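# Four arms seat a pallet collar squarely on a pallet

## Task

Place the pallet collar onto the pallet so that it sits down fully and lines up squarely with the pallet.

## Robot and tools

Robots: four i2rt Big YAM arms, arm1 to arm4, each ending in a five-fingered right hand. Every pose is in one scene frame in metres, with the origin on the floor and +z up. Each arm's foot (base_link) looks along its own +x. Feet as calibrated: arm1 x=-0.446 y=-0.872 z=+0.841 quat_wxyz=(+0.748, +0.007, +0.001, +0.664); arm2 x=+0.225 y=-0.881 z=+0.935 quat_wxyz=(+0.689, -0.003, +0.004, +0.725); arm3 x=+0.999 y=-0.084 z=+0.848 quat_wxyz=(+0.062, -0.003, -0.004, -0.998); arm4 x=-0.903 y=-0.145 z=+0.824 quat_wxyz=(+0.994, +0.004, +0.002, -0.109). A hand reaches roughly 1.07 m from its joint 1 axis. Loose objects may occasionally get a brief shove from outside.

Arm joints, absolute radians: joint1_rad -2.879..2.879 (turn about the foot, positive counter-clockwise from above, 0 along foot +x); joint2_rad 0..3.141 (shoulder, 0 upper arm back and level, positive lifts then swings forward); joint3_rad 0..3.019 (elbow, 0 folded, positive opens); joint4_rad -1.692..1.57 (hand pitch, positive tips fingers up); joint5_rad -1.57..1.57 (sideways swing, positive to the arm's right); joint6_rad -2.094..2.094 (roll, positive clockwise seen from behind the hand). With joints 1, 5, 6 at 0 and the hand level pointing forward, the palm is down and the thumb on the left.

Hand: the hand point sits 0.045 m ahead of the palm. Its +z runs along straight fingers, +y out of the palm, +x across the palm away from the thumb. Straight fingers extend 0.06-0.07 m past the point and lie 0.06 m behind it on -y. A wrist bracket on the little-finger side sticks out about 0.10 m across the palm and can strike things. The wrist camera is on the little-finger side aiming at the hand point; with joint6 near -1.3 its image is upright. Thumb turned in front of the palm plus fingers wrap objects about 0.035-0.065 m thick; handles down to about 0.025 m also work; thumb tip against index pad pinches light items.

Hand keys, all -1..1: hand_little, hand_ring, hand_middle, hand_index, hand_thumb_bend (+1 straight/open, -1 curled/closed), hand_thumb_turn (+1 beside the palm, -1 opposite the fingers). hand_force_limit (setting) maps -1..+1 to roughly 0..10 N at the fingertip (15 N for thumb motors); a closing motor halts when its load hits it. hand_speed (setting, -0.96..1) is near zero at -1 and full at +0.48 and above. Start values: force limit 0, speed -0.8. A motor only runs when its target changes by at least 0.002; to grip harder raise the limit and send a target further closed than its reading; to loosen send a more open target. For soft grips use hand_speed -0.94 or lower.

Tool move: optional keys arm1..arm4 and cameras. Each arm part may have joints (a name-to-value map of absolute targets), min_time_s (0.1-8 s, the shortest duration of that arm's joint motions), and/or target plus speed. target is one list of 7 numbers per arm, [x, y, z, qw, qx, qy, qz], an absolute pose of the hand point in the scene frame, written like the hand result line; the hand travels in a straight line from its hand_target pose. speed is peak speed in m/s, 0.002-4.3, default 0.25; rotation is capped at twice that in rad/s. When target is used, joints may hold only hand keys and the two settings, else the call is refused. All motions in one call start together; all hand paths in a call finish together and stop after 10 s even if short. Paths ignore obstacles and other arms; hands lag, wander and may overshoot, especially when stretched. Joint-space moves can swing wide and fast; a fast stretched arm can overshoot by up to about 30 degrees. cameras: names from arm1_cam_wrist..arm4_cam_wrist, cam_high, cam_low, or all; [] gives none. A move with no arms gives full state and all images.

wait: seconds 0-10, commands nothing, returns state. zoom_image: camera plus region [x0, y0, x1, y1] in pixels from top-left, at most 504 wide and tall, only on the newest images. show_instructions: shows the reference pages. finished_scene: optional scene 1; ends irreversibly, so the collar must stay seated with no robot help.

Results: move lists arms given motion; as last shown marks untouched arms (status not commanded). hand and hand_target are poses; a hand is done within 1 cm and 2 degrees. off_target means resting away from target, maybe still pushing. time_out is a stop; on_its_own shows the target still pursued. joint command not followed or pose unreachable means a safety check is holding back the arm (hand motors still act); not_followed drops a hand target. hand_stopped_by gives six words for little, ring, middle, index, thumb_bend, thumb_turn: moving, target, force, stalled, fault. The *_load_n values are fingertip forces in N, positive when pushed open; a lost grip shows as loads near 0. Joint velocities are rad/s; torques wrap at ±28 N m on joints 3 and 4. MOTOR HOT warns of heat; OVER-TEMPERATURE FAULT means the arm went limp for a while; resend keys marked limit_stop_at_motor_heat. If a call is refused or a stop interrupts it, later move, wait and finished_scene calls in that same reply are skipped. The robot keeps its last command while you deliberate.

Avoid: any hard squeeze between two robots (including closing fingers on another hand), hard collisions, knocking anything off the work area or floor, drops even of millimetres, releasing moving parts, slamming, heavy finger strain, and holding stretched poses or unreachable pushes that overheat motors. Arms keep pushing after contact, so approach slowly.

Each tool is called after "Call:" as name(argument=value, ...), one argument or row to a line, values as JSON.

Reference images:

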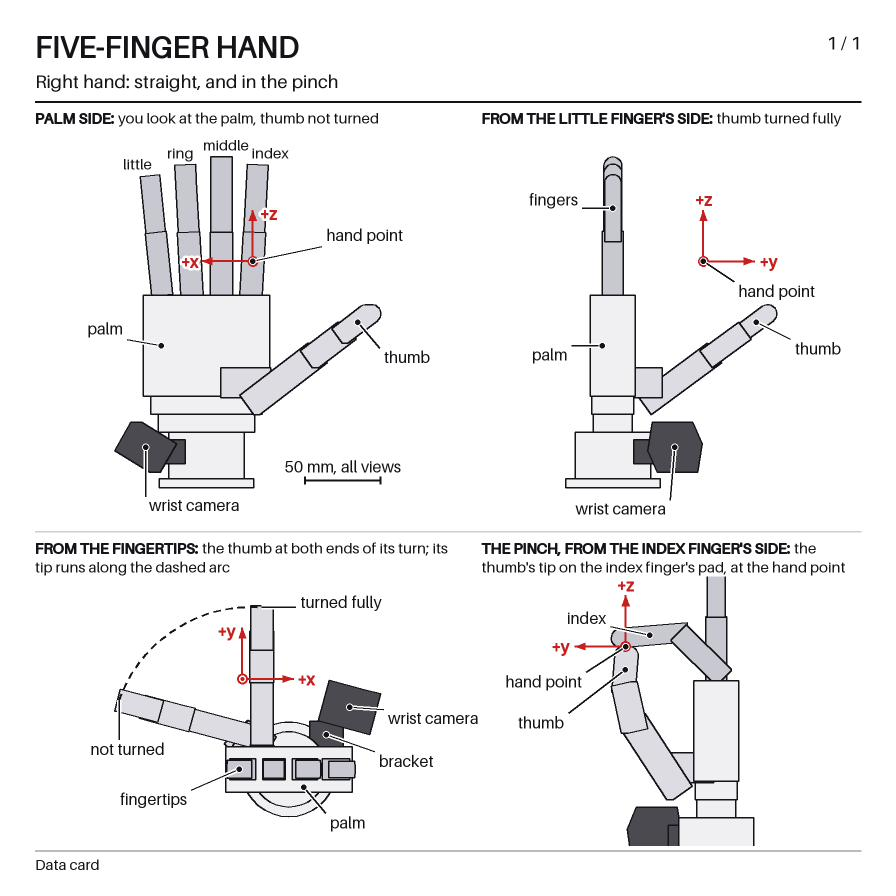

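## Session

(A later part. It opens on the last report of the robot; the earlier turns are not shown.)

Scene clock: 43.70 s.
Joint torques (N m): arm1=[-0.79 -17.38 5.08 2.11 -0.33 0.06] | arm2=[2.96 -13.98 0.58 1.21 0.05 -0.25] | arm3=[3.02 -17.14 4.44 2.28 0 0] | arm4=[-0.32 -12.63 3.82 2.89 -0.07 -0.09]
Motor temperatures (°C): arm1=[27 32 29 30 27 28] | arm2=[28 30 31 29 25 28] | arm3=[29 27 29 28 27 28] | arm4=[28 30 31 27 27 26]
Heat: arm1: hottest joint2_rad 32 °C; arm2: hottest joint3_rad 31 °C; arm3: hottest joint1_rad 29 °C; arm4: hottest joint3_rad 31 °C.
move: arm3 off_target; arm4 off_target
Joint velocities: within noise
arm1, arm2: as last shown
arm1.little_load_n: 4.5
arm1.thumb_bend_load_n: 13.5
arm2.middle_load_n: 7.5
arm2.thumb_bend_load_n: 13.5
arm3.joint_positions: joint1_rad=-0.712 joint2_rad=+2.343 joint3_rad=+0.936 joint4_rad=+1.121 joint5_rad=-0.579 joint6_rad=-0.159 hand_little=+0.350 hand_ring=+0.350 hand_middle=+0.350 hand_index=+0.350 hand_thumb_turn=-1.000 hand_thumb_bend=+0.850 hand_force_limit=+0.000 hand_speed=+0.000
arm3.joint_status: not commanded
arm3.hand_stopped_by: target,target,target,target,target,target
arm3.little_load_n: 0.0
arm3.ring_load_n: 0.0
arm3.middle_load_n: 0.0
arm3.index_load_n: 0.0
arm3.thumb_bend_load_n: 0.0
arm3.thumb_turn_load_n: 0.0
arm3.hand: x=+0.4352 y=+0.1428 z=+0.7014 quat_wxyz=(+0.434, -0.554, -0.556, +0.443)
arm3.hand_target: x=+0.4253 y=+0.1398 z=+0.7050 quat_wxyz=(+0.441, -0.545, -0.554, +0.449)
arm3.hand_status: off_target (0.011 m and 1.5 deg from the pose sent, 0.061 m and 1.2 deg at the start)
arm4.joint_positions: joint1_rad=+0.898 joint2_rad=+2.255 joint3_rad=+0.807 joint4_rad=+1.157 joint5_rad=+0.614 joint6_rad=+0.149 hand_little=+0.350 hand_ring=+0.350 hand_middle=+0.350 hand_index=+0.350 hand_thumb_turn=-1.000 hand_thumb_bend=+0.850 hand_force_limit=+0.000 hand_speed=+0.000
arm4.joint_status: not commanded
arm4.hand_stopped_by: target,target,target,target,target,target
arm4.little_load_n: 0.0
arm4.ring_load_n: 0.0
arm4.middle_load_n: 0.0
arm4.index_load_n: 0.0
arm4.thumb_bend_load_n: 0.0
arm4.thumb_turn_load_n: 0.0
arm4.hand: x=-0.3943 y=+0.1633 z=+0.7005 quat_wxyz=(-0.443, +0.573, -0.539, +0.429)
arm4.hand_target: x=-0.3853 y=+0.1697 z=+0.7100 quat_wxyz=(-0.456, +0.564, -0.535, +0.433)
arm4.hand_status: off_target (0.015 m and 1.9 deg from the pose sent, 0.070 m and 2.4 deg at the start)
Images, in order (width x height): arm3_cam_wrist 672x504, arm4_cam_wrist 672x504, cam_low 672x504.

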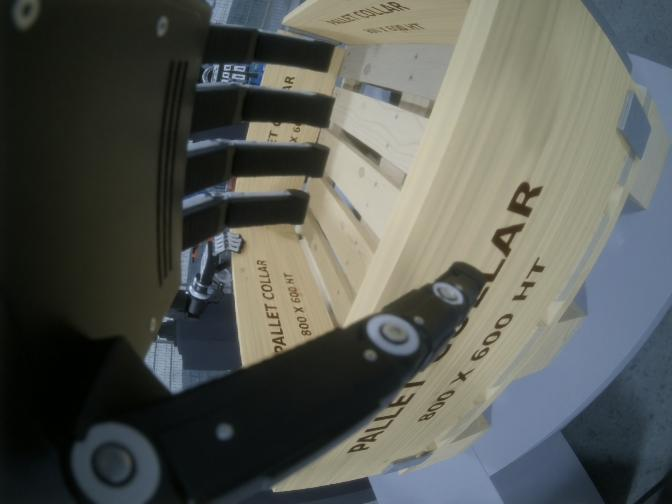

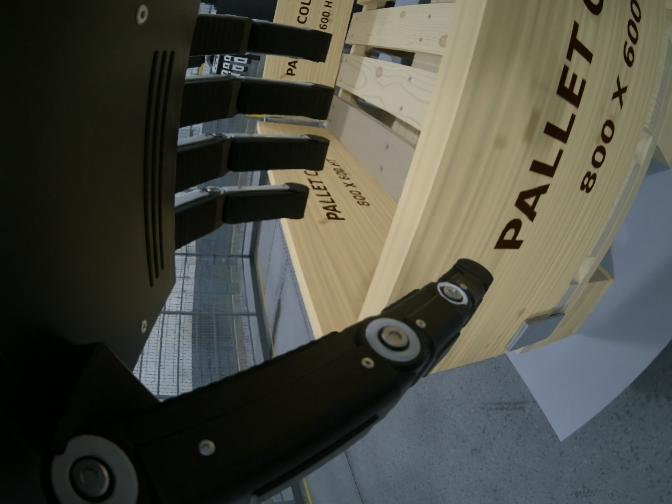

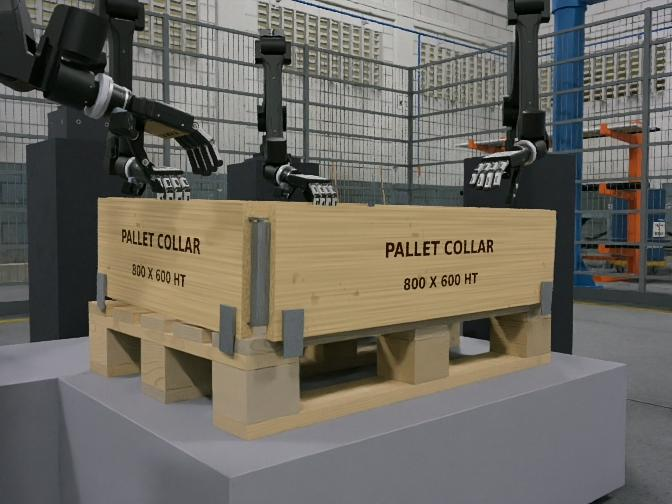

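Call:
move(
  arm3={"target": [0.414, 0.138, 0.678, 0.4411, -0.5447, -0.5543, 0.4489]},
  arm4={"target": [-0.375, 0.175, 0.683, 0.4565, -0.5637, 0.5349, -0.4332]},
  cameras=["arm3_cam_wrist", "arm4_cam_wrist", "cam_low"],
)

Call:
zoom_image(
  camera="arm3_cam_wrist",
  region=[280, 50, 480, 305],
)

Call:
zoom_image(
  camera="arm4_cam_wrist",
  region=[280, 50, 480, 305],
)

Scene clock: 45.33 s.
Joint torques (N m): arm1=[-1.44 -17.2 4.98 2.06 -0.26 0.05] | arm2=[2.9 -13.86 0.47 1.17 0.04 -0.22] | arm3=[2.61 -17.08 4.23 2.37 -0.01 -0.05] | arm4=[-0.85 -12.98 3.6 2.91 -0.06 -0.09]
Motor temperatures (°C): arm1=[27 32 29 30 27 28] | arm2=[28 30 31 29 25 28] | arm3=[29 27 29 28 27 28] | arm4=[28 30 31 27 27 26]
Heat: arm1: hottest joint2_rad 32 °C; arm2: hottest joint3_rad 31 °C; arm3: hottest joint1_rad 29 °C; arm4: hottest joint3_rad 31 °C.
move: arm3 done; arm4 off_target
Joint velocities: within noise
arm1, arm2: as last shown
arm1.index_load_n: 7.0
arm2.middle_load_n: 8.0
arm2.thumb_bend_load_n: 13.0
arm3.joint_positions: joint1_rad=-0.697 joint2_rad=+2.414 joint3_rad=+0.993 joint4_rad=+1.145 joint5_rad=-0.564 joint6_rad=-0.154 hand_little=+0.350 hand_ring=+0.350 hand_middle=+0.350 hand_index=+0.350 hand_thumb_turn=-1.000 hand_thumb_bend=+0.850 hand_force_limit=+0.000 hand_speed=+0.000
arm3.joint_status: not commanded
arm3.hand_stopped_by: target,target,target,target,target,target
arm3.little_load_n: 0.0
arm3.ring_load_n: 0.0
arm3.middle_load_n: 0.0
arm3.index_load_n: 0.0
arm3.thumb_bend_load_n: 0.0
arm3.thumb_turn_load_n: 0.0
arm3.hand: x=+0.4221 y=+0.1423 z=+0.6795 quat_wxyz=(+0.437, -0.551, -0.555, +0.444)
arm3.hand_target: x=+0.4142 y=+0.1377 z=+0.6780 quat_wxyz=(+0.441, -0.545, -0.554, +0.449)
arm3.hand_status: done (0.009 m and 1.1 deg from the pose sent, 0.032 m and 1.5 deg at the start)
arm4.joint_positions: joint1_rad=+0.898 joint2_rad=+2.338 joint3_rad=+0.868 joint4_rad=+1.183 joint5_rad=+0.608 joint6_rad=+0.147 hand_little=+0.350 hand_ring=+0.350 hand_middle=+0.350 hand_index=+0.350 hand_thumb_turn=-1.000 hand_thumb_bend=+0.850 hand_force_limit=+0.000 hand_speed=+0.000
arm4.joint_status: not commanded
arm4.hand_stopped_by: target,target,target,target,target,target
arm4.little_load_n: 0.0
arm4.ring_load_n: 0.0
arm4.middle_load_n: 0.0
arm4.index_load_n: 0.0
arm4.thumb_bend_load_n: 0.0
arm4.thumb_turn_load_n: 0.0
arm4.hand: x=-0.3853 y=+0.1721 z=+0.6756 quat_wxyz=(-0.446, +0.573, -0.538, +0.428)
arm4.hand_target: x=-0.3753 y=+0.1747 z=+0.6831 quat_wxyz=(-0.456, +0.564, -0.535, +0.433)
arm4.hand_status: off_target (0.013 m and 1.7 deg from the pose sent, 0.028 m and 1.9 deg at the start)
Images, in order (width x height): arm3_cam_wrist 672x504, arm4_cam_wrist 672x504, cam_low 672x504.

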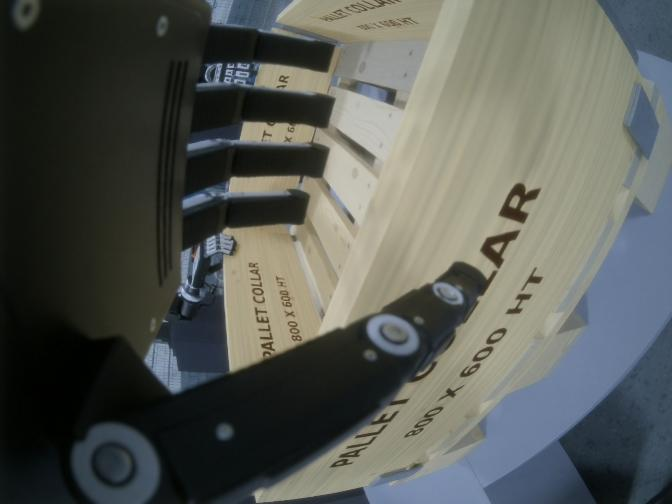

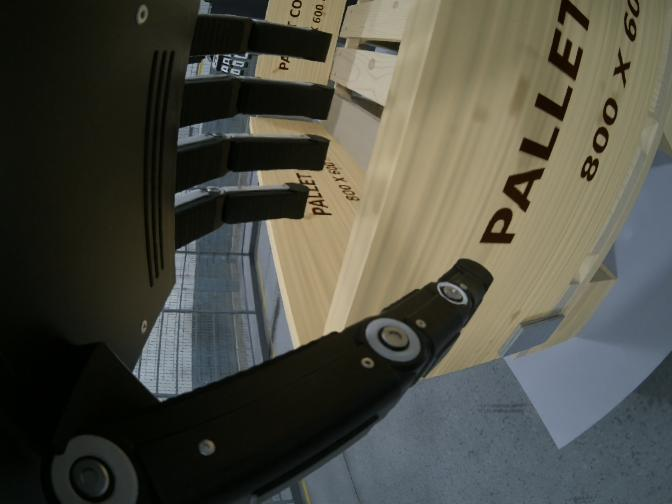

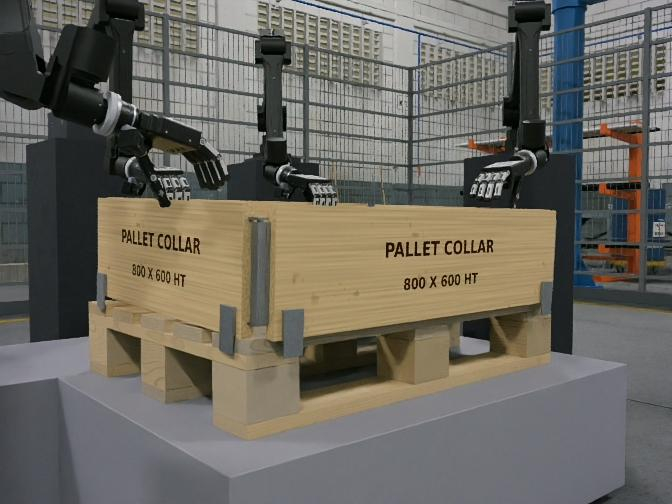

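Scaled by 1.976 from the camera's image (finer frame: 960x720).

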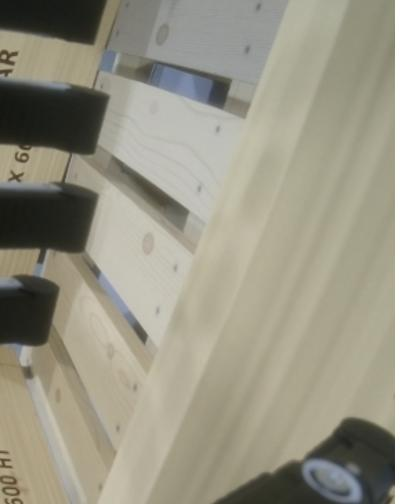

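Scaled by 1.976 from the camera's image (finer frame: 960x720).

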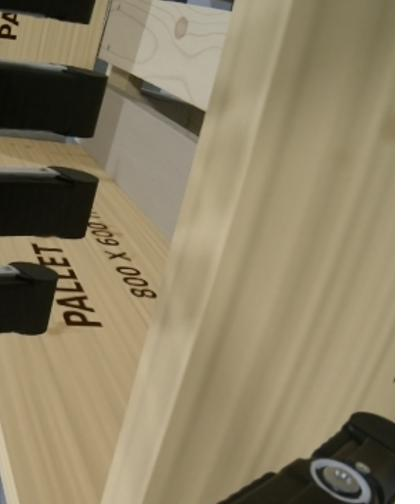

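Call:
move(
  arm3={"target": [0.401, 0.138, 0.678, 0.4411, -0.5447, -0.5543, 0.4489]},
  arm4={"target": [-0.365, 0.175, 0.683, 0.4565, -0.5637, 0.5349, -0.4332]},
)

Call:
move(
  arm3={"target": [0.401, 0.138, 0.650, 0.4411, -0.5447, -0.5543, 0.4489]},
  arm4={"target": [-0.365, 0.175, 0.657, 0.4565, -0.5637, 0.5349, -0.4332]},
  cameras=["arm3_cam_wrist", "arm4_cam_wrist", "cam_low"],
)

Call:
zoom_image(
  camera="arm3_cam_wrist",
  region=[200, 50, 400, 305],
)

Call:
zoom_image(
  camera="arm4_cam_wrist",
  region=[200, 50, 400, 305],
)

Scene clock: 46.87 s.
Joint torques (N m): arm1=[-1.14 -17.79 4.96 2.1 -0.29 0.08] | arm2=[3.02 -13.68 0.5 1.17 0.06 -0.25] | arm3=[1.96 -17.55 4.55 1.66 0.02 0.01] | arm4=[-0.79 -12.81 3.77 2.21 -0.09 -0.09]
Motor temperatures (°C): arm1=[27 32 29 30 27 28] | arm2=[28 30 31 29 25 28] | arm3=[29 27 29 28 27 28] | arm4=[28 30 31 27 27 26]
Heat: arm1: hottest joint2_rad 32 °C; arm2: hottest joint3_rad 31 °C; arm3: hottest joint1_rad 29 °C; arm4: hottest joint3_rad 31 °C.
move: arm3 off_target; arm4 done
Joint velocities: within noise
arm1, arm2: as last shown
arm1.little_load_n: 5.0
arm1.ring_load_n: 3.0
arm1.index_load_n: 6.5
arm1.thumb_turn_load_n: 1.0
arm2.middle_load_n: 7.5
arm3.joint_positions: joint1_rad=-0.683 joint2_rad=+2.414 joint3_rad=+1.025 joint4_rad=+1.145 joint5_rad=-0.551 joint6_rad=-0.151 hand_little=+0.350 hand_ring=+0.350 hand_middle=+0.350 hand_index=+0.350 hand_thumb_turn=-1.000 hand_thumb_bend=+0.850 hand_force_limit=+0.000 hand_speed=+0.000
arm3.joint_status: not commanded
arm3.hand_stopped_by: target,target,target,target,target,target
arm3.little_load_n: 0.0
arm3.ring_load_n: 0.0
arm3.middle_load_n: 0.0
arm3.index_load_n: 0.0
arm3.thumb_bend_load_n: 0.0
arm3.thumb_turn_load_n: 0.0
arm3.hand: x=+0.4053 y=+0.1453 z=+0.6878 quat_wxyz=(+0.448, -0.542, -0.553, +0.446)
arm3.hand_target: x=+0.4014 y=+0.1380 z=+0.6781 quat_wxyz=(+0.441, -0.545, -0.554, +0.449)
arm3.hand_status: off_target (0.013 m and 1.0 deg from the pose sent, 0.022 m and 1.1 deg at the start)
arm4.joint_positions: joint1_rad=+0.884 joint2_rad=+2.338 joint3_rad=+0.891 joint4_rad=+1.183 joint5_rad=+0.595 joint6_rad=+0.143 hand_little=+0.350 hand_ring=+0.350 hand_middle=+0.350 hand_index=+0.350 hand_thumb_turn=-1.000 hand_thumb_bend=+0.850 hand_force_limit=+0.000 hand_speed=+0.000
arm4.joint_status: not commanded
arm4.hand_stopped_by: target,target,target,target,target,target
arm4.little_load_n: 0.0
arm4.ring_load_n: 0.0
arm4.middle_load_n: 0.0
arm4.index_load_n: 0.0
arm4.thumb_bend_load_n: 0.0
arm4.thumb_turn_load_n: 0.0
arm4.hand: x=-0.3725 y=+0.1740 z=+0.6814 quat_wxyz=(-0.454, +0.567, -0.537, +0.429)
arm4.hand_target: x=-0.3652 y=+0.1749 z=+0.6830 quat_wxyz=(-0.456, +0.564, -0.535, +0.433)
arm4.hand_status: done (0.008 m and 0.7 deg from the pose sent, 0.022 m and 1.7 deg at the start)
pictures: none

Scene clock: 48.07 s.
Joint torques (N m): arm1=[-0.38 -17.44 5.11 2.18 -0.32 0.04] | arm2=[3.19 -13.86 0.54 1.16 0.05 -0.24] | arm3=[2.9 -18.26 4.21 2.3 -0.03 -0.04] | arm4=[-0.85 -13.39 3.34 2.91 -0.07 -0.08]
Motor temperatures (°C): arm1=[27 32 29 30 27 28] | arm2=[28 30 31 29 25 28] | arm3=[29 27 29 28 27 28] | arm4=[28 30 30 27 27 26]
Heat: arm1: hottest joint2_rad 32 °C; arm2: hottest joint3_rad 31 °C; arm3: hottest joint1_rad 29 °C; arm4: hottest joint2_rad 30 °C.
move: arm3 done; arm4 off_target
Joint velocities: within noise
arm1, arm2: as last shown
arm1.ring_load_n: 2.5
arm2.middle_load_n: 8.0
arm3.joint_positions: joint1_rad=-0.683 joint2_rad=+2.498 joint3_rad=+1.065 joint4_rad=+1.158 joint5_rad=-0.551 joint6_rad=-0.150 hand_little=+0.350 hand_ring=+0.350 hand_middle=+0.350 hand_index=+0.350 hand_thumb_turn=-1.000 hand_thumb_bend=+0.850 hand_force_limit=+0.000 hand_speed=+0.000
arm3.joint_status: not commanded
arm3.hand_stopped_by: target,target,target,target,target,target
arm3.little_load_n: 0.0
arm3.ring_load_n: 0.0
arm3.middle_load_n: 0.0
arm3.index_load_n: 0.0
arm3.thumb_bend_load_n: 0.5
arm3.thumb_turn_load_n: 0.0
arm3.hand: x=+0.4086 y=+0.1428 z=+0.6512 quat_wxyz=(+0.437, -0.551, -0.555, +0.443)
arm3.hand_target: x=+0.4012 y=+0.1380 z=+0.6502 quat_wxyz=(+0.441, -0.545, -0.554, +0.449)
arm3.hand_status: done (0.009 m and 1.1 deg from the pose sent, 0.039 m and 1.0 deg at the start)
arm4.joint_positions: joint1_rad=+0.884 joint2_rad=+2.417 joint3_rad=+0.924 joint4_rad=+1.209 joint5_rad=+0.595 joint6_rad=+0.143 hand_little=+0.350 hand_ring=+0.350 hand_middle=+0.350 hand_index=+0.350 hand_thumb_turn=-1.000 hand_thumb_bend=+0.850 hand_force_limit=+0.000 hand_speed=+0.000
arm4.joint_status: not commanded
arm4.hand_stopped_by: target,target,target,target,target,target
arm4.little_load_n: 0.0
arm4.ring_load_n: 0.0
arm4.middle_load_n: 0.0
arm4.index_load_n: 0.0
arm4.thumb_bend_load_n: 0.0
arm4.thumb_turn_load_n: 0.0
arm4.hand: x=-0.3747 y=+0.1727 z=+0.6499 quat_wxyz=(-0.447, +0.573, -0.538, +0.428)
arm4.hand_target: x=-0.3652 y=+0.1749 z=+0.6572 quat_wxyz=(-0.456, +0.564, -0.535, +0.433)
arm4.hand_status: off_target (0.012 m and 1.7 deg from the pose sent, 0.026 m and 0.7 deg at the start)
Images, in order (width x height): arm3_cam_wrist 672x504, arm4_cam_wrist 672x504, cam_low 672x504.

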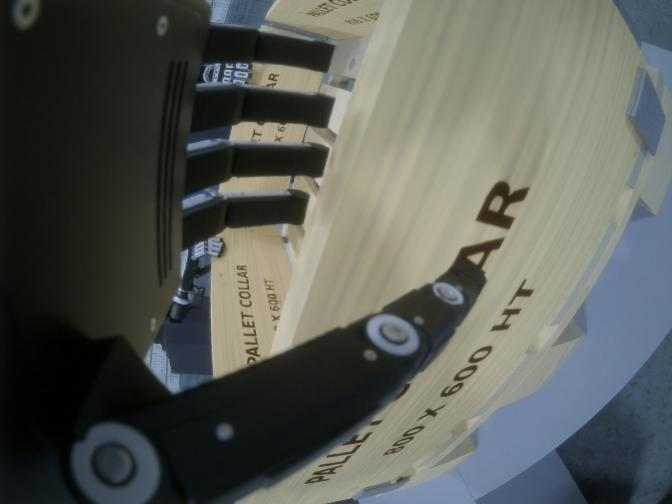

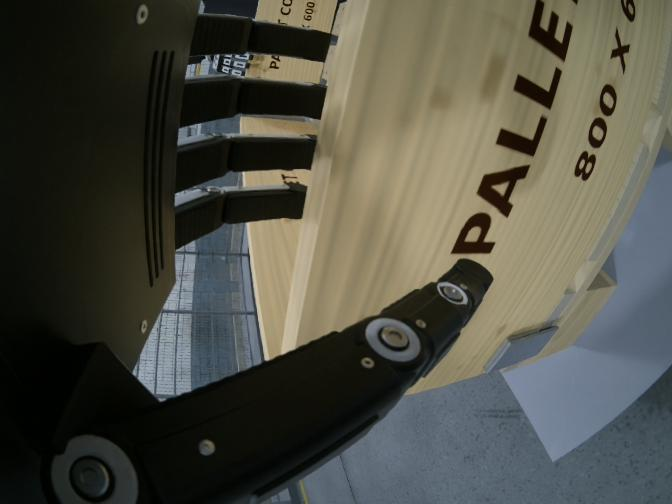

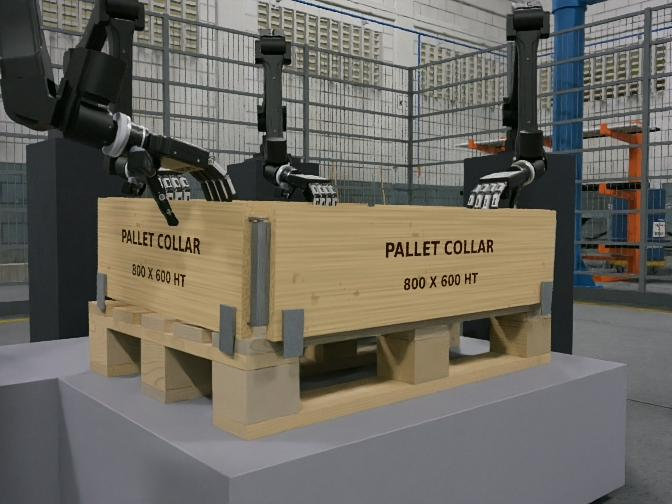

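Scaled by 1.976 from the camera's image (finer frame: 960x720).

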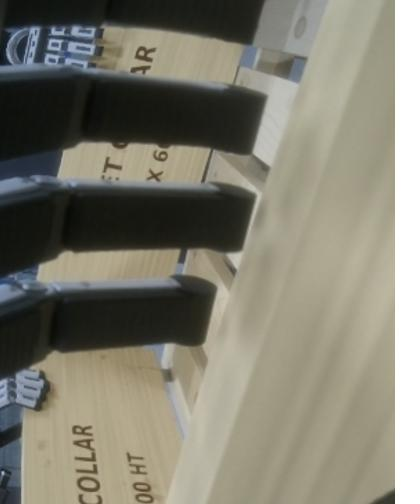

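Scaled by 1.976 from the camera's image (finer frame: 960x720).

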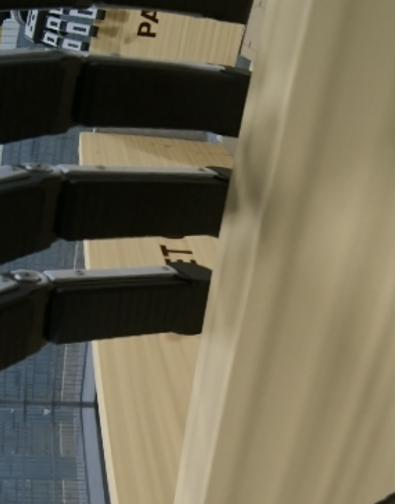

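Call:
move(
  arm3={"target": [0.406, 0.138, 0.634, 0.4411, -0.5447, -0.5543, 0.4489]},
  arm4={"target": [-0.371, 0.175, 0.645, 0.4565, -0.5637, 0.5349, -0.4332]},
  cameras=["arm3_cam_wrist", "arm4_cam_wrist", "cam_low"],
)

Call:
zoom_image(
  camera="arm3_cam_wrist",
  region=[200, 50, 400, 305],
)

Call:
zoom_image(
  camera="arm4_cam_wrist",
  region=[200, 50, 400, 305],
)

Scene clock: 49.60 s.
Joint torques (N m): arm1=[-0.56 -18.08 5 2.15 -0.26 0.09] | arm2=[3.25 -13.63 0.51 1.21 0.06 -0.24] | arm3=[2.14 -18.08 4.04 2.37 -0.23 -0.05] | arm4=[-0.09 -13.04 3.08 2.91 0.07 -0.06]
Motor temperatures (°C): arm1=[27 32 29 30 27 28] | arm2=[28 30 31 29 25 28] | arm3=[29 27 29 28 27 28] | arm4=[28 30 30 27 27 26]
Heat: arm1: hottest joint2_rad 32 °C; arm2: hottest joint3_rad 31 °C; arm3: hottest joint1_rad 29 °C; arm4: hottest joint2_rad 30 °C.
move: arm3 done; arm4 done
Joint velocities: within noise
arm1, arm2: as last shown
arm1.little_load_n: 4.5
arm3.joint_positions: joint1_rad=-0.683 joint2_rad=+2.534 joint3_rad=+1.078 joint4_rad=+1.184 joint5_rad=-0.551 joint6_rad=-0.150 hand_little=+0.350 hand_ring=+0.350 hand_middle=+0.350 hand_index=+0.350 hand_thumb_turn=-1.000 hand_thumb_bend=+0.850 hand_force_limit=+0.000 hand_speed=+0.000
arm3.joint_status: not commanded
arm3.hand_stopped_by: target,target,target,target,target,target
arm3.little_load_n: 0.0
arm3.ring_load_n: 0.0
arm3.middle_load_n: 0.0
arm3.index_load_n: 0.0
arm3.thumb_bend_load_n: 0.0
arm3.thumb_turn_load_n: 0.0
arm3.hand: x=+0.4109 y=+0.1412 z=+0.6376 quat_wxyz=(+0.438, -0.551, -0.555, +0.443)
arm3.hand_target: x=+0.4063 y=+0.1379 z=+0.6340 quat_wxyz=(+0.441, -0.545, -0.554, +0.449)
arm3.hand_status: done (0.007 m and 1.0 deg from the pose sent, 0.018 m and 1.1 deg at the start)
arm4.joint_positions: joint1_rad=+0.884 joint2_rad=+2.446 joint3_rad=+0.929 joint4_rad=+1.237 joint5_rad=+0.598 joint6_rad=+0.143 hand_little=+0.350 hand_ring=+0.350 hand_middle=+0.350 hand_index=+0.350 hand_thumb_turn=-1.000 hand_thumb_bend=+0.850 hand_force_limit=+0.000 hand_speed=+0.000
arm4.joint_status: not commanded
arm4.hand_stopped_by: target,target,target,target,target,target
arm4.little_load_n: 0.0
arm4.ring_load_n: 0.0
arm4.middle_load_n: 0.0
arm4.index_load_n: 0.0
arm4.thumb_bend_load_n: 0.0
arm4.thumb_turn_load_n: 0.0
arm4.hand: x=-0.3770 y=+0.1702 z=+0.6404 quat_wxyz=(-0.447, +0.571, -0.538, +0.429)
arm4.hand_target: x=-0.3712 y=+0.1750 z=+0.6450 quat_wxyz=(-0.456, +0.564, -0.535, +0.433)
arm4.hand_status: done (0.009 m and 1.5 deg from the pose sent, 0.007 m and 1.7 deg at the start)
Images, in order (width x height): arm3_cam_wrist 672x504, arm4_cam_wrist 672x504, cam_low 672x504.

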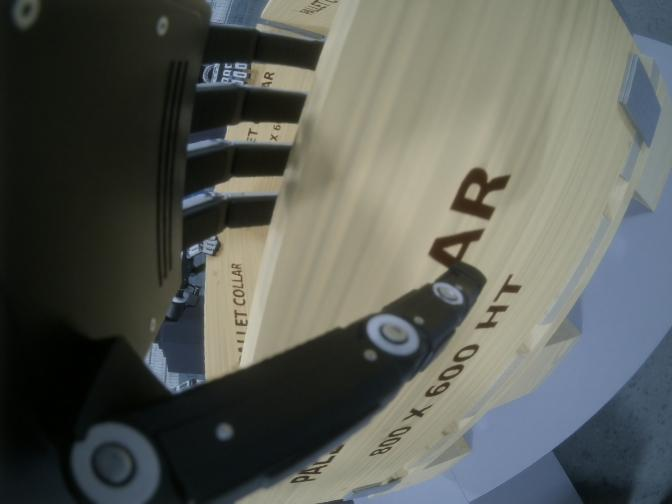

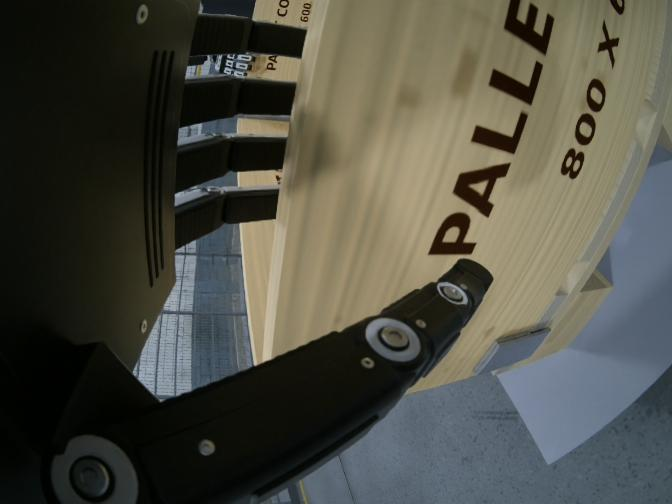

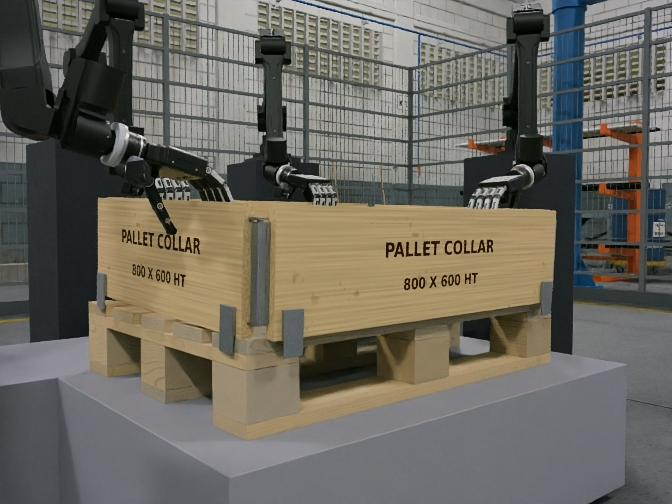

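Scaled by 1.976 from the camera's image (finer frame: 960x720).

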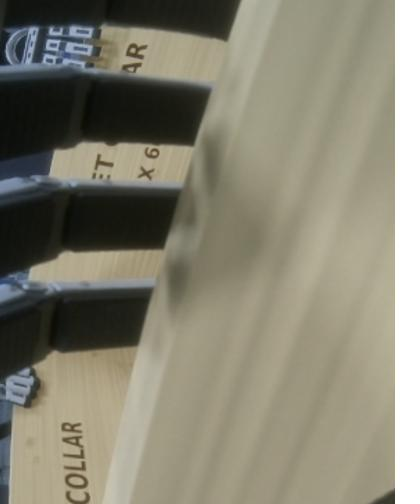

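Scaled by 1.976 from the camera's image (finer frame: 960x720).

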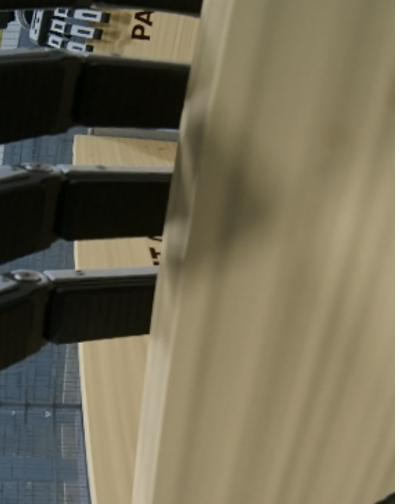

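Call:
move(
  arm3={"joints": {"hand_speed": -0.9, "hand_thumb_bend": -0.2, "hand_little": -0.4, "hand_ring": -0.4, "hand_middle": -0.4, "hand_index": -0.4}},
  arm4={"target": [-0.371, 0.175, 0.641, 0.4565, -0.5637, 0.5349, -0.4332], "joints": {"hand_speed": -0.9, "hand_thumb_bend": -0.2, "hand_little": -0.4, "hand_ring": -0.4, "hand_middle": -0.4, "hand_index": -0.4}},
  cameras=["arm3_cam_wrist", "arm4_cam_wrist", "cam_low", "cam_high"],
)

Scene clock: 54.17 s.
Joint torques (N m): arm1=[-1.14 -17.67 5.11 2.17 -0.31 0.06] | arm2=[3.08 -14.04 0.49 1.13 0.05 -0.25] | arm3=[1.9 -17.73 2.71 2.35 -0.18 -0.03] | arm4=[0.79 -13.1 1.21 2.88 -0.09 -0.03]
Motor temperatures (°C): arm1=[27 33 29 30 27 28] | arm2=[28 30 31 29 25 28] | arm3=[29 27 28 28 27 28] | arm4=[28 30 30 27 27 26]
Heat: arm1: hottest joint2_rad 33 °C; arm2: hottest joint3_rad 31 °C; arm3: hottest joint1_rad 29 °C; arm4: hottest joint2_rad 30 °C.
move: arm3 off_target; arm4 off_target
Joint velocities: within noise
arm1, arm2: as last shown
arm2.middle_load_n: 7.5
arm3.joint_positions: joint1_rad=-0.677 joint2_rad=+2.534 joint3_rad=+1.099 joint4_rad=+1.186 joint5_rad=-0.552 joint6_rad=-0.150 hand_little=-0.235 hand_ring=-0.196 hand_middle=-0.169 hand_index=-0.188 hand_thumb_turn=-1.000 hand_thumb_bend=+0.564 hand_force_limit=+0.000 hand_speed=-0.900
arm3.joint_status: hand_little off_target (ended at -0.235, target -0.400); hand_ring off_target (ended at -0.196, target -0.400); hand_middle off_target (ended at -0.169, target -0.400); hand_index off_target (ended at -0.188, target -0.400); hand_thumb_bend off_target (ended at +0.564, target -0.200); the others done
arm3.hand_stopped_by: force,force,force,force,force,target
arm3.little_load_n: 8.0
arm3.ring_load_n: 5.5
arm3.middle_load_n: 2.0
arm3.index_load_n: 4.0
arm3.thumb_bend_load_n: 8.0
arm3.thumb_turn_load_n: 0.5
arm3.hand: x=+0.4006 y=+0.1429 z=+0.6433 quat_wxyz=(+0.445, -0.542, -0.555, +0.447)
arm3.hand_target: x=+0.4062 y=+0.1380 z=+0.6342 quat_wxyz=(+0.441, -0.545, -0.554, +0.449)
arm3.hand_status: not commanded
arm4.joint_positions: joint1_rad=+0.873 joint2_rad=+2.455 joint3_rad=+0.964 joint4_rad=+1.243 joint5_rad=+0.602 joint6_rad=+0.140 hand_little=-0.244 hand_ring=-0.206 hand_middle=-0.161 hand_index=-0.187 hand_thumb_turn=-1.000 hand_thumb_bend=+0.539 hand_force_limit=+0.000 hand_speed=-0.900
arm4.joint_status: hand_little off_target (ended at -0.244, target -0.400); hand_ring off_target (ended at -0.206, target -0.400); hand_middle off_target (ended at -0.161, target -0.400); hand_index off_target (ended at -0.187, target -0.400); hand_thumb_bend off_target (ended at +0.539, target -0.200); the others done
arm4.hand_stopped_by: force,force,force,force,force,target
arm4.little_load_n: 6.0
arm4.ring_load_n: 6.0
arm4.middle_load_n: 0.5
arm4.index_load_n: 5.0
arm4.thumb_bend_load_n: 7.5
arm4.thumb_turn_load_n: 0.5
arm4.hand: x=-0.3613 y=+0.1727 z=+0.6454 quat_wxyz=(-0.455, +0.558, -0.540, +0.436)
arm4.hand_target: x=-0.3708 y=+0.1748 z=+0.6411 quat_wxyz=(-0.456, +0.564, -0.535, +0.433)
arm4.hand_status: off_target (0.011 m and 0.9 deg from the pose sent, 0.008 m and 1.5 deg at the start)
pictures: arm3_cam_wrist, arm4_cam_wrist, cam_high, cam_low
Images, in order (width x height): arm3_cam_wrist 672x504, arm4_cam_wrist 672x504, cam_high 672x504, cam_low 672x504.

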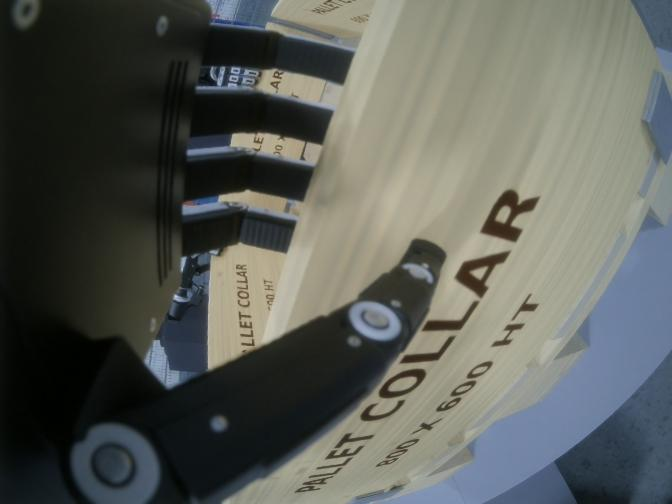

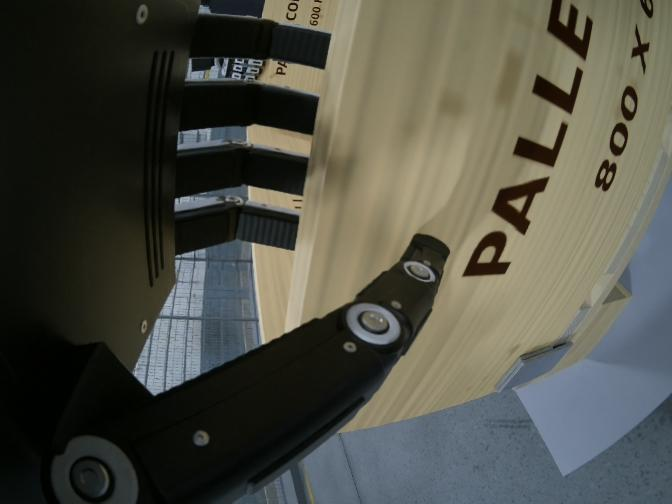

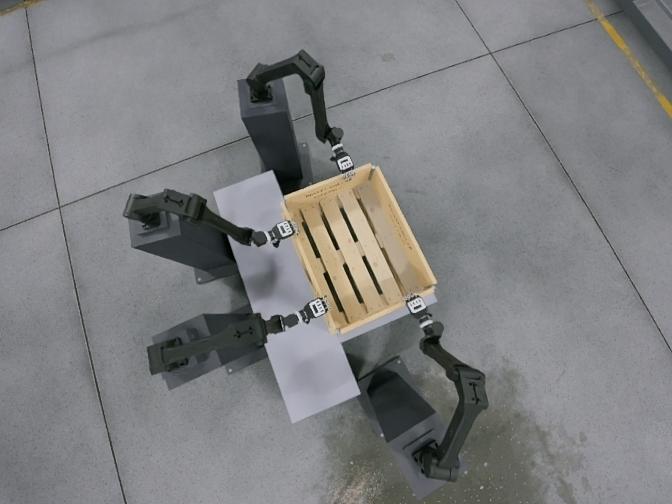

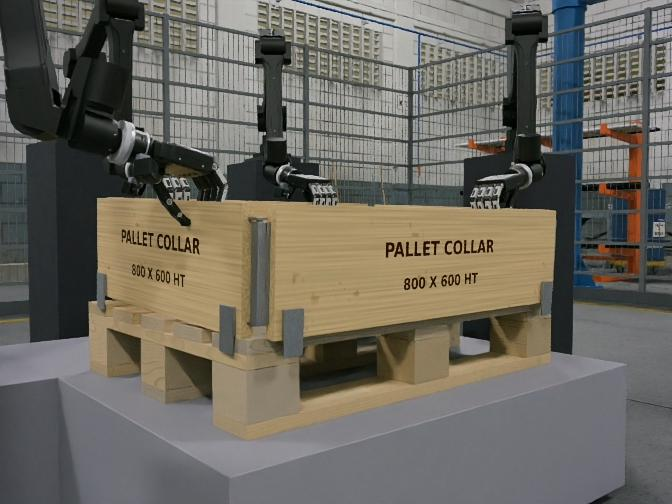

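Call:
move(
  arm3={"joints": {"hand_force_limit": 0.2, "hand_middle": -0.45, "hand_index": -0.45}},
  arm4={"joints": {"hand_force_limit": 0.2, "hand_middle": -0.45, "hand_index": -0.45}},
)

Call:
move(
  arm3={"joints": {"hand_force_limit": 0.8, "hand_thumb_bend": -0.25}},
  arm4={"joints": {"hand_force_limit": 0.8, "hand_thumb_bend": -0.25}},
  cameras=["cam_low"],
)

Call:
zoom_image(
  camera="cam_low",
  region=[60, 180, 340, 440],
)

Scene clock: 54.77 s.
Joint torques (N m): arm1=[-0.38 -17.61 4.93 2.22 -0.33 0.05] | arm2=[3.19 -13.63 0.54 1.18 0.05 -0.24] | arm3=[1.55 -17.67 2.56 2.1 -0.19 -0.11] | arm4=[0.85 -13.16 1.21 2.88 -0.05 -0.03]
Motor temperatures (°C): arm1=[27 33 29 30 27 28] | arm2=[28 30 31 29 25 28] | arm3=[29 27 28 28 27 28] | arm4=[28 30 30 27 27 26]
Heat: arm1: hottest joint2_rad 33 °C; arm2: hottest joint3_rad 31 °C; arm3: hottest joint1_rad 29 °C; arm4: hottest joint2_rad 30 °C.
move: arm3 off_target; arm4 off_target
Joint velocities: within noise
arm1.joint_positions: joint1_rad=-0.463 joint2_rad=+2.510 joint3_rad=+1.177 joint4_rad=+1.050 joint5_rad=-0.651 joint6_rad=-0.187 hand_little=-0.188 hand_ring=-0.132 hand_middle=-0.111 hand_index=-0.083 hand_thumb_turn=-1.000 hand_thumb_bend=+0.395 hand_force_limit=+0.800 hand_speed=-0.900
arm1.joint_status: not commanded
arm1.hand_stopped_by: force,force,force,force,force,target
arm1.little_load_n: 4.5
arm1.ring_load_n: 2.5
arm1.middle_load_n: 7.5
arm1.index_load_n: 6.5
arm1.thumb_bend_load_n: 14.0
arm1.thumb_turn_load_n: 1.0
arm1.hand: x=-0.2022 y=-0.2566 z=+0.6483 quat_wxyz=(-0.626, +0.778, +0.036, -0.028)
arm1.hand_target: x=-0.2001 y=-0.2573 z=+0.6451 quat_wxyz=(-0.629, +0.776, +0.034, -0.028)
arm1.hand_status: not commanded
arm2.joint_positions: joint1_rad=-0.148 joint2_rad=+2.774 joint3_rad=+1.173 joint4_rad=+1.428 joint5_rad=-0.175 joint6_rad=-0.027 hand_little=-0.238 hand_ring=-0.192 hand_middle=-0.171 hand_index=-0.162 hand_thumb_turn=-1.000 hand_thumb_bend=+0.515 hand_force_limit=+0.800 hand_speed=-0.900
arm2.joint_status: not commanded
arm2.hand_stopped_by: force,force,force,force,force,target
arm2.little_load_n: 5.0
arm2.ring_load_n: 4.5
arm2.middle_load_n: 7.5
arm2.index_load_n: 6.0
arm2.thumb_bend_load_n: 13.0
arm2.thumb_turn_load_n: 0.5
arm2.hand: x=+0.2236 y=-0.2466 z=+0.6452 quat_wxyz=(-0.640, +0.767, +0.029, -0.028)
arm2.hand_target: x=+0.2199 y=-0.2582 z=+0.6331 quat_wxyz=(-0.629, +0.776, +0.034, -0.028)
arm2.hand_status: not commanded
arm3.joint_positions: joint1_rad=-0.676 joint2_rad=+2.534 joint3_rad=+1.099 joint4_rad=+1.186 joint5_rad=-0.552 joint6_rad=-0.150 hand_little=-0.235 hand_ring=-0.196 hand_middle=-0.184 hand_index=-0.194 hand_thumb_turn=-1.000 hand_thumb_bend=+0.565 hand_force_limit=+0.200 hand_speed=-0.900
arm3.joint_status: hand_middle off_target (ended at -0.184, target -0.450); hand_index off_target (ended at -0.194, target -0.450); the others done
arm3.hand_stopped_by: force,force,force,force,force,target
arm3.little_load_n: 6.5
arm3.ring_load_n: 4.5
arm3.middle_load_n: 8.0
arm3.index_load_n: 5.5
arm3.thumb_bend_load_n: 9.0
arm3.thumb_turn_load_n: 0.5
arm3.hand: x=+0.4004 y=+0.1427 z=+0.6434 quat_wxyz=(+0.445, -0.542, -0.556, +0.447)
arm3.hand_target: x=+0.4061 y=+0.1378 z=+0.6342 quat_wxyz=(+0.441, -0.545, -0.554, +0.449)
arm3.hand_status: not commanded
arm4.joint_positions: joint1_rad=+0.872 joint2_rad=+2.455 joint3_rad=+0.964 joint4_rad=+1.243 joint5_rad=+0.601 joint6_rad=+0.140 hand_little=-0.244 hand_ring=-0.206 hand_middle=-0.185 hand_index=-0.193 hand_thumb_turn=-1.000 hand_thumb_bend=+0.539 hand_force_limit=+0.200 hand_speed=-0.900
arm4.joint_status: hand_middle off_target (ended at -0.185, target -0.450); hand_index off_target (ended at -0.193, target -0.450); the others done
arm4.hand_stopped_by: force,force,force,force,force,target
arm4.little_load_n: 5.0
arm4.ring_load_n: 5.5
arm4.middle_load_n: 7.0
arm4.index_load_n: 6.0
arm4.thumb_bend_load_n: 8.0
arm4.thumb_turn_load_n: 0.5
arm4.hand: x=-0.3613 y=+0.1726 z=+0.6454 quat_wxyz=(-0.456, +0.558, -0.540, +0.435)
arm4.hand_target: x=-0.3709 y=+0.1748 z=+0.6411 quat_wxyz=(-0.456, +0.564, -0.535, +0.433)
arm4.hand_status: not commanded
pictures: none

Scene clock: 55.43 s.
Joint torques (N m): arm1=[-1.67 -17.32 5.07 2.26 -0.31 0.02] | arm2=[3.19 -13.57 0.53 1.2 0.04 -0.24] | arm3=[2.02 -18.02 2.67 2.48 -0.19 -0.06] | arm4=[0.79 -13.16 1.21 2.88 -0.05 -0.03]
Motor temperatures (°C): arm1=[27 33 29 30 27 28] | arm2=[28 30 31 29 25 28] | arm3=[29 27 28 28 27 28] | arm4=[28 30 30 27 27 26]
Heat: arm1: hottest joint2_rad 33 °C; arm2: hottest joint3_rad 31 °C; arm3: hottest joint1_rad 29 °C; arm4: hottest joint2_rad 30 °C.
move: arm3 off_target; arm4 off_target
Joint velocities: within noise
arm1, arm2: as last shown
arm1.thumb_bend_load_n: 13.5
arm2.ring_load_n: 4.0
arm3.joint_positions: joint1_rad=-0.676 joint2_rad=+2.535 joint3_rad=+1.099 joint4_rad=+1.186 joint5_rad=-0.552 joint6_rad=-0.150 hand_little=-0.235 hand_ring=-0.196 hand_middle=-0.184 hand_index=-0.194 hand_thumb_turn=-1.000 hand_thumb_bend=+0.551 hand_force_limit=+0.800 hand_speed=-0.900
arm3.joint_status: hand_thumb_bend off_target (ended at +0.551, target -0.250); the others done
arm3.hand_stopped_by: force,force,force,force,force,target
arm3.little_load_n: 7.0
arm3.ring_load_n: 5.0
arm3.middle_load_n: 8.0
arm3.index_load_n: 6.0
arm3.thumb_bend_load_n: 13.5
arm3.thumb_turn_load_n: 0.5
arm3.hand: x=+0.4005 y=+0.1427 z=+0.6431 quat_wxyz=(+0.444, -0.542, -0.556, +0.447)
arm3.hand_target: x=+0.4062 y=+0.1378 z=+0.6340 quat_wxyz=(+0.441, -0.545, -0.555, +0.449)
arm3.hand_status: not commanded
arm4.joint_positions: joint1_rad=+0.872 joint2_rad=+2.455 joint3_rad=+0.964 joint4_rad=+1.243 joint5_rad=+0.600 joint6_rad=+0.140 hand_little=-0.244 hand_ring=-0.206 hand_middle=-0.185 hand_index=-0.193 hand_thumb_turn=-1.000 hand_thumb_bend=+0.509 hand_force_limit=+0.800 hand_speed=-0.900
arm4.joint_status: hand_thumb_bend off_target (ended at +0.509, target -0.250); the others done
arm4.hand_stopped_by: force,force,force,force,force,target
arm4.little_load_n: 5.0
arm4.ring_load_n: 5.5
arm4.middle_load_n: 7.5
arm4.index_load_n: 6.5
arm4.thumb_bend_load_n: 13.5
arm4.thumb_turn_load_n: 0.5
arm4.hand: x=-0.3613 y=+0.1727 z=+0.6454 quat_wxyz=(-0.456, +0.558, -0.540, +0.435)
arm4.hand_target: x=-0.3709 y=+0.1749 z=+0.6411 quat_wxyz=(-0.456, +0.564, -0.535, +0.433)
arm4.hand_status: not commanded
Images, in order (width x height): cam_low 672x504.

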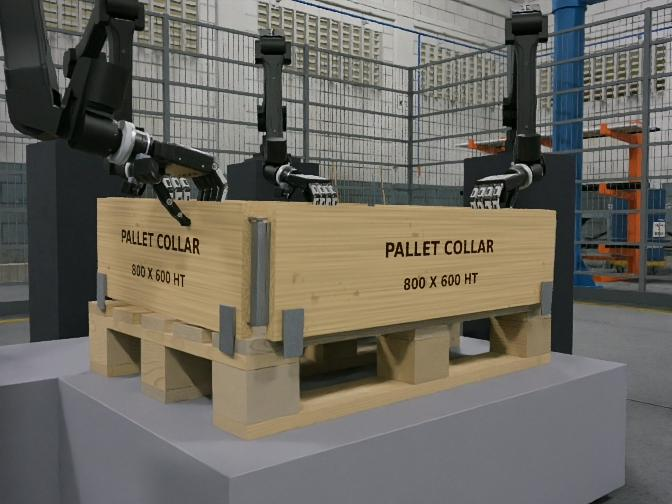

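Scaled by 1.800 from the camera's image (finer frame: 960x720).

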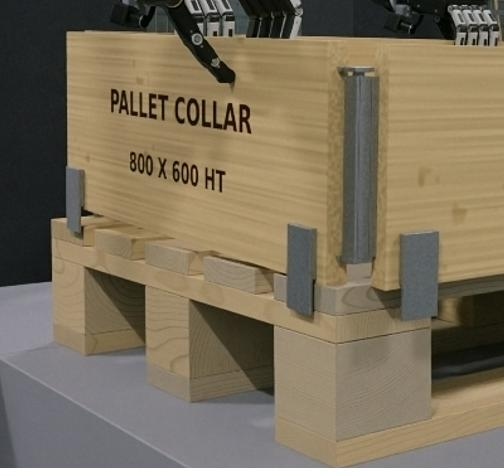

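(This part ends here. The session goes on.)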